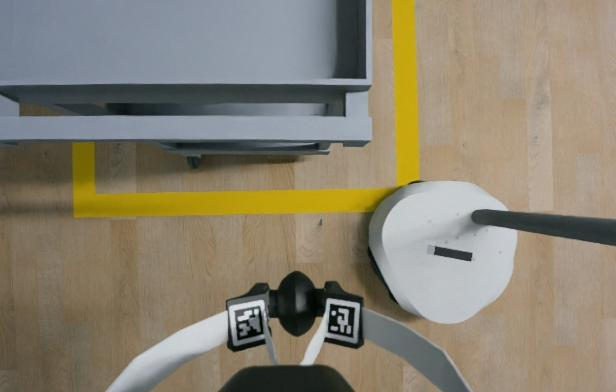

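>>> move(
  r2={"base":{"translate_m":0.336,"strafe_m":0.148},"joints":{"wrist_yaw_rad":0.27},"speeds":{"wrist_yaw_rad":0.065},"pace":"slow","contact_limits":{"translate_m":0.9}},
  r1={"joints":{"arm_m":0.1}},
  cameras=[],
  blocking=false,
)

>>> wait(
  seconds=2,
  cameras=[],
)

>>> wait(
  seconds=5,
  cameras=["r2_wrist_camera","r2_head_camera"],
)

Scene clock: 1440.60 s.
move: r1 moving; r2 moving
r1.base_odometry: x=-0.800 y=+1.139 heading=+2.274
r1.turned_by_wheels: +0.000
r1.turned_by_imu: +0.000
r1.base_tilt: forward=-1.6 right=+1.3
r1.lidar_m: 0.78 1.46 1.22 1.12 0.98 1.32 2.11 2.17 1.91 1.83 0.48 0.39
r1.base_status: not commanded
r1.joint_positions: lift_m=+1.170 arm_m=+0.199 wrist_yaw_rad=+0.001 wrist_pitch_rad=+1.568 wrist_roll_rad=+1.498 gripper_m=-0.029
r1.joint_status: arm_m moving
r1.measured_speeds: translate_m=+0.000 strafe_m=+0.000 rotate_rad=+0.000 lift_m=+0.000 arm_m=-0.195 wrist_yaw_rad=+0.000 wrist_pitch_rad=+0.000 wrist_roll_rad=+0.000
r1.motor_effort: lift_m=+24(24) arm_m=-6(8) wheel_0=-2(2) wheel_1=+0(0) wheel_2=+0(0)
r1.servo_current: wrist_yaw_rad=46(65) wrist_pitch_rad=39(52) wrist_roll_rad=52(65) gripper_m=59(65)
r1.hand_pose: x=+0.3710 y=-0.0874 z=+1.0594 quat_wxyz=(+0.519, +0.482, +0.518, -0.480) (m; r1's base frame)
r1.wrist_depth_mm: 480 484 492 484 1281 1281 1281 / 484 480 488 484 1281 1281 1281 / 1255 1255 1281 1255 1281 1281 1255 / 1229 1255 1281 1281 1098 1281 1281 / 1255 1281 1308 1281 1060 1060 1255 / 1229 1255 209 199 1078 1255 1281 / 1281 1281 179 1281 173 1281 1281
r2.base_odometry: x=-3.853 y=+0.614 heading=-1.627
r2.turned_by_wheels: +0.003
r2.turned_by_imu: +0.004
r2.base_tilt: forward=-0.7 right=+0.0
r2.lidar_m: 0.76 3.78 4.40 4.74 1.99 1.16 0.97 0.98 1.15 1.06 1.08 1.00
r2.base_status: translate_m moving; strafe_m moving
r2.joint_positions: lift_m=+0.900 arm_m=+0.370 wrist_yaw_rad=+0.494 wrist_pitch_rad=+0.002 wrist_roll_rad=+0.000 gripper_m=-0.034
r2.joint_status: wrist_yaw_rad moving
r2.measured_speeds: translate_m=+0.049 strafe_m=+0.022 rotate_rad=-0.001 lift_m=+0.000 arm_m=+0.000 wrist_yaw_rad=-0.032 wrist_pitch_rad=+0.000 wrist_roll_rad=+0.000
r2.motor_effort: lift_m=+17(17) arm_m=-8(8) wheel_0=+21(24) wheel_1=+15(15) wheel_2=+5(19)
r2.servo_current: wrist_yaw_rad=416(416) wrist_pitch_rad=39(46) wrist_roll_rad=39(52) gripper_m=111(124)
r2.contact_limits: translate_m 0.9
r2.hand_pose: x=+0.8365 y=+0.0599 z=+1.0777 quat_wxyz=(+0.970, +0.000, +0.001, +0.245) (m; r2's base frame)
r2.wrist_depth_mm: - - 253 163 224 212 203 / - - 256 163 226 214 - / - - 257 164 228 216 206 / - - 259 169 229 216 208 / - - 262 165 232 217 209 / - - 181 166 226 219 210 / - - - - 231 216 211
pictures: none
No camera images: "cameras" was empty.

Scene clock: 1441.60 s.
earlier move: r1 done; r2 moving
r1.base_odometry: x=-0.800 y=+1.139 heading=+2.274
r1.turned_by_wheels: +0.000
r1.turned_by_imu: +0.000
r1.base_tilt: forward=-1.6 right=+1.2
r1.lidar_m: 0.76 1.46 1.20 1.13 0.98 1.33 2.08 2.17 1.93 1.83 0.46 0.39
r1.base_status: not commanded
r1.joint_positions: lift_m=+1.170 arm_m=+0.100 wrist_yaw_rad=+0.001 wrist_pitch_rad=+1.568 wrist_roll_rad=+1.498 gripper_m=-0.029
r1.joint_status: all done
r1.measured_speeds: all 0
r1.motor_effort: lift_m=+24(24) arm_m=-4(8) wheel_0=-2(2) wheel_1=+0(0) wheel_2=+0(0)
r1.servo_current: wrist_yaw_rad=59(72) wrist_pitch_rad=39(52) wrist_roll_rad=52(65) gripper_m=65(72)
r1.hand_pose: x=+0.2718 y=-0.0874 z=+1.0594 quat_wxyz=(+0.519, +0.482, +0.518, -0.480) (m; r1's base frame)
r1.wrist_depth_mm: 484 484 484 1255 1255 1281 1255 / 480 484 480 1255 1255 1281 1281 / 1255 1255 1281 1255 1281 1308 1308 / 1255 1255 1255 1255 1098 1308 1255 / 1255 1255 1255 1281 1078 1281 1281 / 1255 1229 208 199 1042 1308 1281 / 1229 1281 179 1281 172 1281 1308
r2.base_odometry: x=-3.821 y=+0.529 heading=-1.626
r2.turned_by_wheels: +0.001
r2.turned_by_imu: +0.003
r2.base_tilt: forward=-0.7 right=+0.0
r2.lidar_m: 0.76 3.67 4.30 4.73 2.12 1.25 1.05 1.05 1.22 1.09 1.07 0.96
r2.base_status: translate_m moving; strafe_m moving
r2.joint_positions: lift_m=+0.900 arm_m=+0.370 wrist_yaw_rad=+0.436 wrist_pitch_rad=+0.002 wrist_roll_rad=+0.000 gripper_m=-0.034
r2.joint_status: wrist_yaw_rad moving
r2.measured_speeds: translate_m=+0.091 strafe_m=+0.042 rotate_rad=+0.002 lift_m=+0.000 arm_m=+0.000 wrist_yaw_rad=-0.075 wrist_pitch_rad=+0.000 wrist_roll_rad=+0.000
r2.motor_effort: lift_m=+16(17) arm_m=-7(8) wheel_0=+25(28) wheel_1=+14(17) wheel_2=+9(19)
r2.servo_current: wrist_yaw_rad=481(514) wrist_pitch_rad=39(46) wrist_roll_rad=46(65) gripper_m=117(124)
r2.contact_limits: translate_m 0.9
r2.hand_pose: x=+0.8395 y=+0.0424 z=+1.0777 quat_wxyz=(+0.976, +0.000, +0.001, +0.216) (m; r2's base frame)
r2.wrist_depth_mm: - - 255 164 220 206 198 / - - - 229 222 207 198 / - - 259 232 224 209 200 / - - 260 176 225 210 200 / - - 263 174 226 211 202 / - - 179 173 223 213 204 / - - - - 226 210 205
wait: 1.00 of 2 s (r1 has come to rest)
pictures: none
No camera images: "cameras" was empty.

Scene clock: 1444.97 s.
earlier move: r2 done
r1.base_odometry: x=-0.800 y=+1.139 heading=+2.274
r1.turned_by_wheels: +0.000
r1.turned_by_imu: +0.000
r1.base_tilt: forward=-1.5 right=+1.3
r1.lidar_m: 0.75 1.48 1.24 1.10 0.99 1.32 2.11 2.18 1.93 1.82 0.48 0.38
r1.base_status: not commanded
r1.joint_positions: lift_m=+1.170 arm_m=+0.100 wrist_yaw_rad=+0.001 wrist_pitch_rad=+1.568 wrist_roll_rad=+1.498 gripper_m=-0.029
r1.joint_status: all done
r1.measured_speeds: all 0
r1.motor_effort: lift_m=+24(24) arm_m=-4(8) wheel_0=-2(2) wheel_1=+0(0) wheel_2=+0(0)
r1.servo_current: wrist_yaw_rad=52(78) wrist_pitch_rad=39(52) wrist_roll_rad=52(72) gripper_m=65(72)
r1.hand_pose: x=+0.2718 y=-0.0874 z=+1.0594 quat_wxyz=(+0.519, +0.482, +0.518, -0.480) (m; r1's base frame)
r1.wrist_depth_mm: 480 484 484 1281 1255 1281 1281 / 480 484 484 1281 1308 1255 1281 / 1281 1281 1255 1255 1281 1281 1308 / 1281 1255 1281 1281 1060 1255 1281 / 1281 1281 1281 1308 1060 1281 1281 / 1255 1255 210 200 1060 1229 1308 / 1229 1281 180 1281 173 1281 1336
r2.base_odometry: x=-3.729 y=+0.283 heading=-1.630
r2.turned_by_wheels: -0.004
r2.turned_by_imu: +0.003
r2.base_tilt: forward=-0.6 right=+0.0
r2.lidar_m: 0.75 3.43 4.00 4.68 2.63 1.54 1.32 1.32 1.31 1.12 1.11 0.88
r2.base_status: done
r2.joint_positions: lift_m=+0.900 arm_m=+0.370 wrist_yaw_rad=+0.272 wrist_pitch_rad=+0.002 wrist_roll_rad=+0.000 gripper_m=-0.034
r2.joint_status: all done
r2.measured_speeds: all 0
r2.motor_effort: lift_m=+17(17) arm_m=-7(8) wheel_0=-3(28) wheel_1=+2(17) wheel_2=-4(19)
r2.servo_current: wrist_yaw_rad=46(514) wrist_pitch_rad=39(46) wrist_roll_rad=46(65) gripper_m=117(124)
r2.contact_limits: translate_m 0.9
r2.hand_pose: x=+0.8424 y=-0.0068 z=+1.0777 quat_wxyz=(+0.991, +0.000, +0.001, +0.135) (m; r2's base frame)
r2.wrist_depth_mm: - - - 161 223 206 196 / - - - 163 226 207 196 / - - - 164 227 208 198 / - - - 164 228 210 199 / - - - 167 229 212 200 / - - 184 166 180 213 201 / - - - - 229 208 202
wait: 3.37 of 5 s (r2 has come to rest)
pictures: r2_head_camera, r2_wrist_camera
Images, in order (width x height): r2_head_camera 420x560, r2_wrist_camera 616x392.

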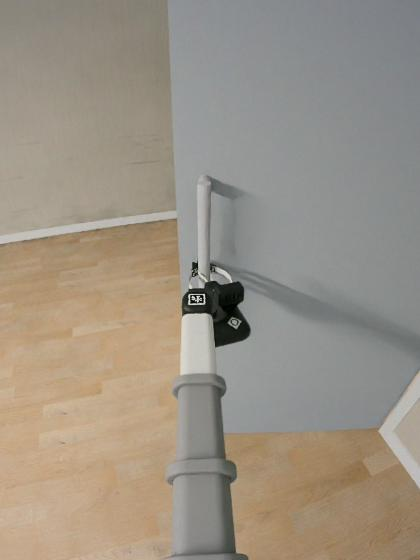

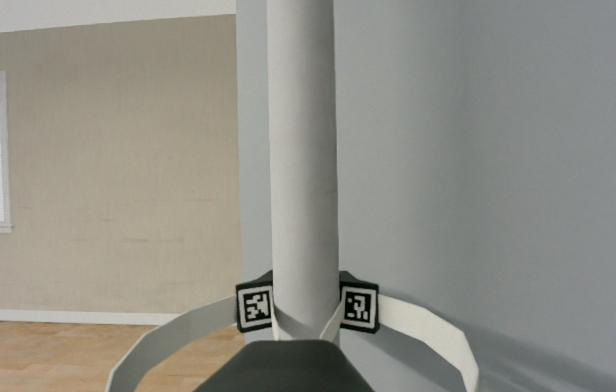

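>>> move(
  r2={"base":{"translate_m":0.345,"strafe_m":0.063},"joints":{"wrist_yaw_rad":-0.13},"speeds":{"wrist_yaw_rad":0.11},"pace":"slow","contact_limits":{"translate_m":0.9}},
  cameras=[],
  blocking=false,
)

>>> wait(
  seconds=6,
  cameras=["r2_wrist_camera","r2_head_camera"],
)

Scene clock: 1464.83 s.
move: r2 moving
r1: as last shown
r1.base_tilt: forward=-1.6 right=+1.3
r1.lidar_m: 0.77 1.43 1.22 1.09 0.96 1.32 2.08 2.19 1.92 1.83 0.49 0.38
r1.motor_effort: lift_m=+24(24) arm_m=-4(4) wheel_0=-2(2) wheel_1=+0(0) wheel_2=+0(0)
r1.servo_current: wrist_yaw_rad=52(65) wrist_pitch_rad=46(46) wrist_roll_rad=39(65) gripper_m=65(65)
r1.wrist_depth_mm: 484 484 484 1281 1255 1281 1281 / 480 488 484 1281 1281 1281 1281 / 1281 1281 1255 1281 1281 1281 1308 / 1255 1255 1255 1229 1078 1255 1308 / 1229 1229 1281 1281 1060 1281 1281 / 1281 1255 208 200 1078 1281 1281 / 1281 1281 180 1255 173 1281 1255
r2.base_odometry: x=-3.728 y=+0.270 heading=-1.630
r2.turned_by_wheels: +0.000
r2.turned_by_imu: +0.001
r2.base_tilt: forward=-0.7 right=+0.1
r2.lidar_m: 0.77 3.41 3.99 4.68 2.64 1.56 1.32 1.33 1.32 1.13 1.12 0.87
r2.base_status: translate_m moving; strafe_m moving
r2.joint_positions: lift_m=+0.900 arm_m=+0.370 wrist_yaw_rad=+0.232 wrist_pitch_rad=+0.002 wrist_roll_rad=+0.000 gripper_m=-0.034
r2.joint_status: wrist_yaw_rad moving
r2.measured_speeds: translate_m=+0.048 strafe_m=+0.009 rotate_rad=+0.002 lift_m=+0.000 arm_m=+0.000 wrist_yaw_rad=-0.084 wrist_pitch_rad=+0.000 wrist_roll_rad=+0.000
r2.motor_effort: lift_m=+17(17) arm_m=-7(8) wheel_0=+3(4) wheel_1=+6(6) wheel_2=-5(7)
r2.servo_current: wrist_yaw_rad=26(78) wrist_pitch_rad=33(46) wrist_roll_rad=52(52) gripper_m=117(117)
r2.contact_limits: translate_m 0.9
r2.hand_pose: x=+0.8419 y=-0.0189 z=+1.0777 quat_wxyz=(+0.993, +0.000, +0.001, +0.116) (m; r2's base frame)
r2.wrist_depth_mm: - - - 161 222 206 195 / - - - 161 225 207 198 / - - - 163 226 209 198 / - - - 166 228 211 200 / - - - 166 229 213 201 / - - 185 165 179 213 202 / - - - - 229 208 203
pictures: none
No camera images: "cameras" was empty.

Scene clock: 1469.10 s.
earlier move: r2 done
r1.base_odometry: x=-0.800 y=+1.139 heading=+2.274
r1.turned_by_wheels: +0.000
r1.turned_by_imu: +0.000
r1.base_tilt: forward=-1.6 right=+1.3
r1.lidar_m: 0.75 1.46 1.22 1.09 0.98 1.35 2.10 2.20 1.92 1.82 0.48 0.38
r1.base_status: not commanded
r1.joint_positions: lift_m=+1.170 arm_m=+0.100 wrist_yaw_rad=+0.001 wrist_pitch_rad=+1.568 wrist_roll_rad=+1.498 gripper_m=-0.029
r1.joint_status: not commanded
r1.measured_speeds: all 0
r1.motor_effort: lift_m=+24(24) arm_m=-4(5) wheel_0=-1(3) wheel_1=+0(1) wheel_2=+0(0)
r1.servo_current: wrist_yaw_rad=52(78) wrist_pitch_rad=46(52) wrist_roll_rad=39(72) gripper_m=65(72)
r1.hand_pose: x=+0.2718 y=-0.0874 z=+1.0594 quat_wxyz=(+0.519, +0.482, +0.518, -0.480) (m; r1's base frame)
r1.wrist_depth_mm: 480 484 484 1281 1255 1281 1308 / 484 484 484 1255 1281 1255 1336 / 1255 1281 1281 1281 1281 1255 1281 / 1281 1281 1255 1308 1060 1255 1281 / 1255 1281 1281 1281 1042 1281 1281 / 1255 1255 209 200 1078 1281 1281 / 1255 1281 179 1255 172 1281 1255
r2.base_odometry: x=-3.687 y=-0.065 heading=-1.633
r2.turned_by_wheels: -0.003
r2.turned_by_imu: -0.002
r2.base_tilt: forward=-0.6 right=+0.1
r2.lidar_m: 0.76 3.07 3.61 4.70 3.35 1.97 1.67 1.66 1.29 1.11 0.90 0.80
r2.base_status: done
r2.joint_positions: lift_m=+0.900 arm_m=+0.370 wrist_yaw_rad=-0.135 wrist_pitch_rad=+0.002 wrist_roll_rad=+0.000 gripper_m=-0.034
r2.joint_status: all done
r2.measured_speeds: all 0
r2.motor_effort: lift_m=+16(17) arm_m=-7(8) wheel_0=-16(17) wheel_1=-4(9) wheel_2=-10(12)
r2.servo_current: wrist_yaw_rad=59(156) wrist_pitch_rad=39(52) wrist_roll_rad=59(59) gripper_m=111(124)
r2.contact_limits: translate_m 0.9
r2.hand_pose: x=+0.8152 y=-0.1253 z=+1.0777 quat_wxyz=(+0.998, +0.000, +0.001, -0.067) (m; r2's base frame)
r2.wrist_depth_mm: - - - 167 226 213 205 / - - - 163 228 215 - / - - - 163 230 218 207 / - - - 165 231 218 208 / - - - 166 232 220 211 / - - 263 165 179 218 211 / - - 265 - 234 217 211
wait: 4.27 of 6 s (r2 has come to rest)
pictures: r2_head_camera, r2_wrist_camera
Images, in order (width x height): r2_head_camera 420x560, r2_wrist_camera 616x392.

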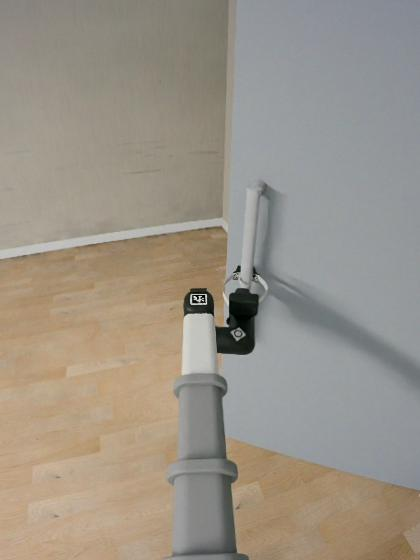

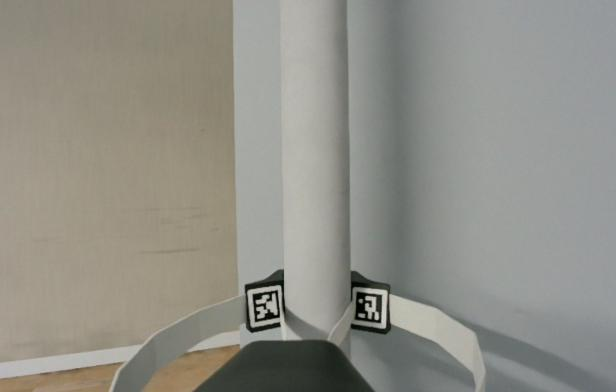

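>>> move(
  r2={"base":{"translate_m":0.327,"strafe_m":-0.055},"joints":{"wrist_yaw_rad":-0.48},"speeds":{"wrist_yaw_rad":0.11},"pace":"slow","contact_limits":{"translate_m":0.9}},
  cameras=[],
  blocking=false,
)

>>> wait(
  seconds=6,
  cameras=["r2_wrist_camera"],
)

Scene clock: 1475.03 s.
move: r2 moving
r1: as last shown
r1.base_tilt: forward=-1.6 right=+1.2
r1.lidar_m: 0.78 1.47 1.19 1.08 0.99 1.34 2.07 2.19 1.95 1.82 0.48 0.40
r1.motor_effort: lift_m=+24(24) arm_m=-4(4) wheel_0=-2(2) wheel_1=+0(0) wheel_2=+0(0)
r1.servo_current: wrist_yaw_rad=46(65) wrist_pitch_rad=52(52) wrist_roll_rad=33(72) gripper_m=59(65)
r1.wrist_depth_mm: 480 488 484 1281 1281 1308 1281 / 484 488 484 1281 1255 1281 1308 / 1255 1255 1308 1255 1255 1255 1255 / 1255 1281 1255 1281 1060 1281 1281 / 1255 1255 1281 1281 1060 1255 1281 / 1255 1281 208 200 1042 1281 1308 / 1255 1229 179 1281 173 1281 1281
r2.base_odometry: x=-3.690 y=-0.078 heading=-1.634
r2.turned_by_wheels: -0.001
r2.turned_by_imu: -0.001
r2.base_tilt: forward=-0.6 right=+0.1
r2.lidar_m: 0.76 3.07 3.57 4.71 3.35 1.97 1.68 1.69 1.29 1.10 0.88 0.79
r2.base_status: translate_m moving; strafe_m moving
r2.joint_positions: lift_m=+0.900 arm_m=+0.370 wrist_yaw_rad=-0.177 wrist_pitch_rad=+0.002 wrist_roll_rad=+0.000 gripper_m=-0.034
r2.joint_status: wrist_yaw_rad moving
r2.measured_speeds: translate_m=+0.049 strafe_m=-0.008 rotate_rad=+0.004 lift_m=+0.000 arm_m=+0.000 wrist_yaw_rad=-0.100 wrist_pitch_rad=+0.000 wrist_roll_rad=+0.000
r2.motor_effort: lift_m=+17(17) arm_m=-8(8) wheel_0=-3(16) wheel_1=+1(4) wheel_2=-12(13)
r2.servo_current: wrist_yaw_rad=26(104) wrist_pitch_rad=39(46) wrist_roll_rad=52(52) gripper_m=111(117)
r2.contact_limits: translate_m 0.9
r2.hand_pose: x=+0.8097 y=-0.1367 z=+1.0777 quat_wxyz=(+0.996, +0.000, +0.001, -0.088) (m; r2's base frame)
r2.wrist_depth_mm: - - - 163 228 215 207 / - - - 162 229 216 208 / - - - 165 231 218 209 / - - - 163 232 219 211 / - - - 165 234 220 212 / - - 183 166 180 221 213 / - - 264 - 235 217 213
pictures: none
No camera images: "cameras" was empty.

Scene clock: 1479.13 s.
earlier move: r2 done
r1.base_odometry: x=-0.800 y=+1.139 heading=+2.274
r1.turned_by_wheels: +0.000
r1.turned_by_imu: +0.000
r1.base_tilt: forward=-1.6 right=+1.3
r1.lidar_m: 0.77 1.46 1.21 1.07 0.99 1.31 2.09 2.18 1.91 1.82 0.48 0.37
r1.base_status: not commanded
r1.joint_positions: lift_m=+1.170 arm_m=+0.100 wrist_yaw_rad=+0.001 wrist_pitch_rad=+1.568 wrist_roll_rad=+1.498 gripper_m=-0.029
r1.joint_status: not commanded
r1.measured_speeds: all 0
r1.motor_effort: lift_m=+24(24) arm_m=-4(4) wheel_0=-2(3) wheel_1=+0(0) wheel_2=+0(0)
r1.servo_current: wrist_yaw_rad=52(65) wrist_pitch_rad=39(52) wrist_roll_rad=52(72) gripper_m=59(72)
r1.hand_pose: x=+0.2718 y=-0.0874 z=+1.0594 quat_wxyz=(+0.519, +0.482, +0.518, -0.480) (m; r1's base frame)
r1.wrist_depth_mm: 484 484 488 1255 1308 1308 1308 / 480 480 484 1281 1281 1255 1308 / 1281 1281 1281 1281 1281 1255 1281 / 1229 1281 1281 1281 1060 1255 1308 / 1281 1255 1281 1281 1060 1281 1281 / 1255 1255 210 200 1042 1308 1255 / 1281 1281 179 1281 173 1281 1281
r2.base_odometry: x=-3.763 y=-0.388 heading=-1.636
r2.turned_by_wheels: -0.003
r2.turned_by_imu: -0.007
r2.base_tilt: forward=-0.7 right=+0.1
r2.lidar_m: 0.80 2.76 3.19 4.86 3.99 2.29 1.96 1.96 1.16 0.89 0.74 0.71
r2.base_status: done
r2.joint_positions: lift_m=+0.900 arm_m=+0.370 wrist_yaw_rad=-0.488 wrist_pitch_rad=+0.002 wrist_roll_rad=+0.000 gripper_m=-0.034
r2.joint_status: all done
r2.measured_speeds: all 0
r2.motor_effort: lift_m=+16(17) arm_m=-8(8) wheel_0=-22(23) wheel_1=-7(8) wheel_2=-19(20)
r2.servo_current: wrist_yaw_rad=46(117) wrist_pitch_rad=46(52) wrist_roll_rad=52(65) gripper_m=111(124)
r2.contact_limits: translate_m 0.9
r2.hand_pose: x=+0.7550 y=-0.2124 z=+1.0777 quat_wxyz=(+0.970, +0.000, +0.001, -0.241) (m; r2's base frame)
r2.wrist_depth_mm: - - 251 163 229 220 212 / - - 251 164 230 220 212 / - - 254 163 231 222 213 / - - 254 164 233 223 215 / - - 256 165 235 224 216 / - - 179 165 178 222 217 / - - - - 236 221 218
wait: 4.10 of 6 s (r2 has come to rest)
pictures: r2_wrist_camera
Images, in order (width x height): r2_wrist_camera 616x392.

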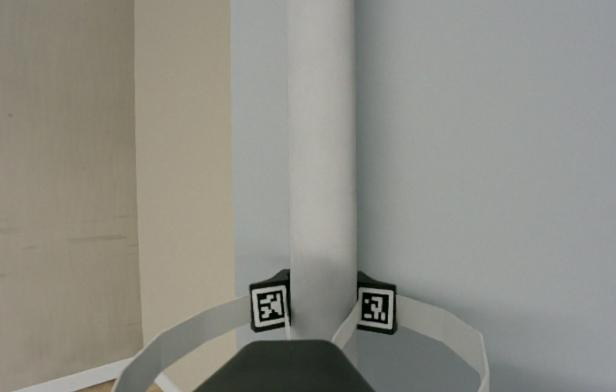

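>>> move(
  r2={"base":{"translate_m":0.237,"strafe_m":-0.118},"joints":{"wrist_yaw_rad":-0.77},"speeds":{"wrist_yaw_rad":0.11},"pace":"slow","contact_limits":{"translate_m":0.9}},
  cameras=[],
  blocking=false,
)

>>> wait(
  seconds=6,
  cameras=["r2_wrist_camera","r2_head_camera"],
)

Scene clock: 1493.30 s.
move: r2 moving
r1: as last shown
r1.lidar_m: 0.78 1.46 1.21 1.09 0.99 1.33 2.09 2.19 1.93 1.83 0.48 0.38
r1.motor_effort: lift_m=+24(24) arm_m=-4(4) wheel_0=-2(2) wheel_1=+0(0) wheel_2=+0(0)
r1.servo_current: wrist_yaw_rad=33(65) wrist_pitch_rad=39(46) wrist_roll_rad=26(59) gripper_m=65(65)
r1.wrist_depth_mm: 480 484 480 1281 1281 1281 1281 / 480 480 484 1281 1255 1281 1281 / 1308 1255 1281 1281 1308 1281 1308 / 1255 1308 1255 1255 1060 1255 1308 / 1255 1255 1281 1255 1042 1281 1336 / 1281 1281 209 199 1060 1281 1308 / 1255 1255 180 1281 173 1281 1281
r2.base_odometry: x=-3.770 y=-0.400 heading=-1.639
r2.turned_by_wheels: -0.003
r2.turned_by_imu: -0.002
r2.base_tilt: forward=-0.6 right=+0.1
r2.lidar_m: 0.80 2.75 3.22 4.87 4.04 2.34 1.96 1.99 1.13 0.89 0.71 0.71
r2.base_status: translate_m moving; strafe_m moving
r2.joint_positions: lift_m=+0.900 arm_m=+0.370 wrist_yaw_rad=-0.530 wrist_pitch_rad=+0.002 wrist_roll_rad=+0.000 gripper_m=-0.034
r2.joint_status: wrist_yaw_rad moving
r2.measured_speeds: translate_m=+0.049 strafe_m=-0.025 rotate_rad=+0.001 lift_m=+0.000 arm_m=+0.000 wrist_yaw_rad=-0.099 wrist_pitch_rad=+0.000 wrist_roll_rad=+0.000
r2.motor_effort: lift_m=+17(17) arm_m=-8(8) wheel_0=-13(21) wheel_1=-5(8) wheel_2=-19(21)
r2.servo_current: wrist_yaw_rad=46(65) wrist_pitch_rad=46(46) wrist_roll_rad=39(59) gripper_m=111(117)
r2.contact_limits: translate_m 0.9
r2.hand_pose: x=+0.7459 y=-0.2211 z=+1.0777 quat_wxyz=(+0.965, +0.000, +0.001, -0.262) (m; r2's base frame)
r2.wrist_depth_mm: - - 250 161 229 220 213 / - - 249 163 231 222 214 / - - 252 163 233 224 217 / - - 254 164 234 226 218 / - - 254 166 236 226 218 / - - 181 167 179 225 220 / - - - - 236 224 220
pictures: none
No camera images: "cameras" was empty.

Scene clock: 1496.63 s.
earlier move: r2 done
r1.base_odometry: x=-0.800 y=+1.139 heading=+2.274
r1.turned_by_wheels: +0.000
r1.turned_by_imu: +0.000
r1.base_tilt: forward=-1.6 right=+1.3
r1.lidar_m: 0.75 1.45 1.23 1.07 1.00 1.34 2.09 2.19 1.95 1.83 0.49 0.38
r1.base_status: not commanded
r1.joint_positions: lift_m=+1.170 arm_m=+0.100 wrist_yaw_rad=+0.001 wrist_pitch_rad=+1.568 wrist_roll_rad=+1.498 gripper_m=-0.029
r1.joint_status: not commanded
r1.measured_speeds: all 0
r1.motor_effort: lift_m=+24(24) arm_m=-4(4) wheel_0=-2(2) wheel_1=+0(0) wheel_2=+0(0)
r1.servo_current: wrist_yaw_rad=46(72) wrist_pitch_rad=33(52) wrist_roll_rad=39(72) gripper_m=65(65)
r1.hand_pose: x=+0.2718 y=-0.0874 z=+1.0594 quat_wxyz=(+0.519, +0.482, +0.518, -0.480) (m; r1's base frame)
r1.wrist_depth_mm: 484 484 484 1255 1281 1281 1281 / 484 484 480 1281 1281 1281 1281 / 1255 1255 1255 1255 1255 1255 1255 / 1281 1308 1281 1308 1042 1281 1255 / 1255 1255 1281 1281 1078 1255 1281 / 1255 1281 208 199 1060 1255 1281 / 1229 1255 179 1255 172 1255 1281
r2.base_odometry: x=-3.897 y=-0.616 heading=-1.640
r2.turned_by_wheels: -0.001
r2.turned_by_imu: -0.014
r2.base_tilt: forward=-0.6 right=+0.2
r2.lidar_m: 1.59 2.58 2.96 5.03 4.54 2.59 2.15 1.68 0.94 0.70 0.62 0.64
r2.base_status: done
r2.joint_positions: lift_m=+0.900 arm_m=+0.370 wrist_yaw_rad=-0.775 wrist_pitch_rad=+0.002 wrist_roll_rad=+0.000 gripper_m=-0.034
r2.joint_status: all done
r2.measured_speeds: all 0
r2.motor_effort: lift_m=+17(17) arm_m=-8(8) wheel_0=-22(24) wheel_1=-4(8) wheel_2=-17(22)
r2.servo_current: wrist_yaw_rad=46(104) wrist_pitch_rad=33(52) wrist_roll_rad=39(65) gripper_m=117(130)
r2.contact_limits: translate_m 0.9
r2.hand_pose: x=+0.6861 y=-0.2642 z=+1.0777 quat_wxyz=(+0.926, +0.001, +0.001, -0.378) (m; r2's base frame)
r2.wrist_depth_mm: - - 249 162 230 222 216 / - - 250 163 233 224 217 / - - 250 164 235 226 219 / - - 253 164 236 227 220 / - - 255 166 236 228 222 / - - 181 167 179 226 222 / - - - - 237 226 224
wait: 3.33 of 6 s (r2 has come to rest)
pictures: r2_head_camera, r2_wrist_camera
Images, in order (width x height): r2_head_camera 420x560, r2_wrist_camera 616x392.

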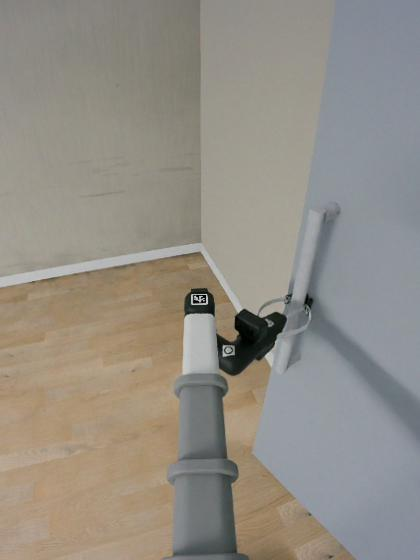

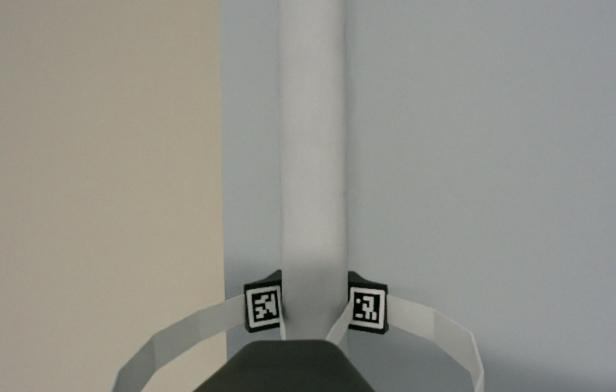

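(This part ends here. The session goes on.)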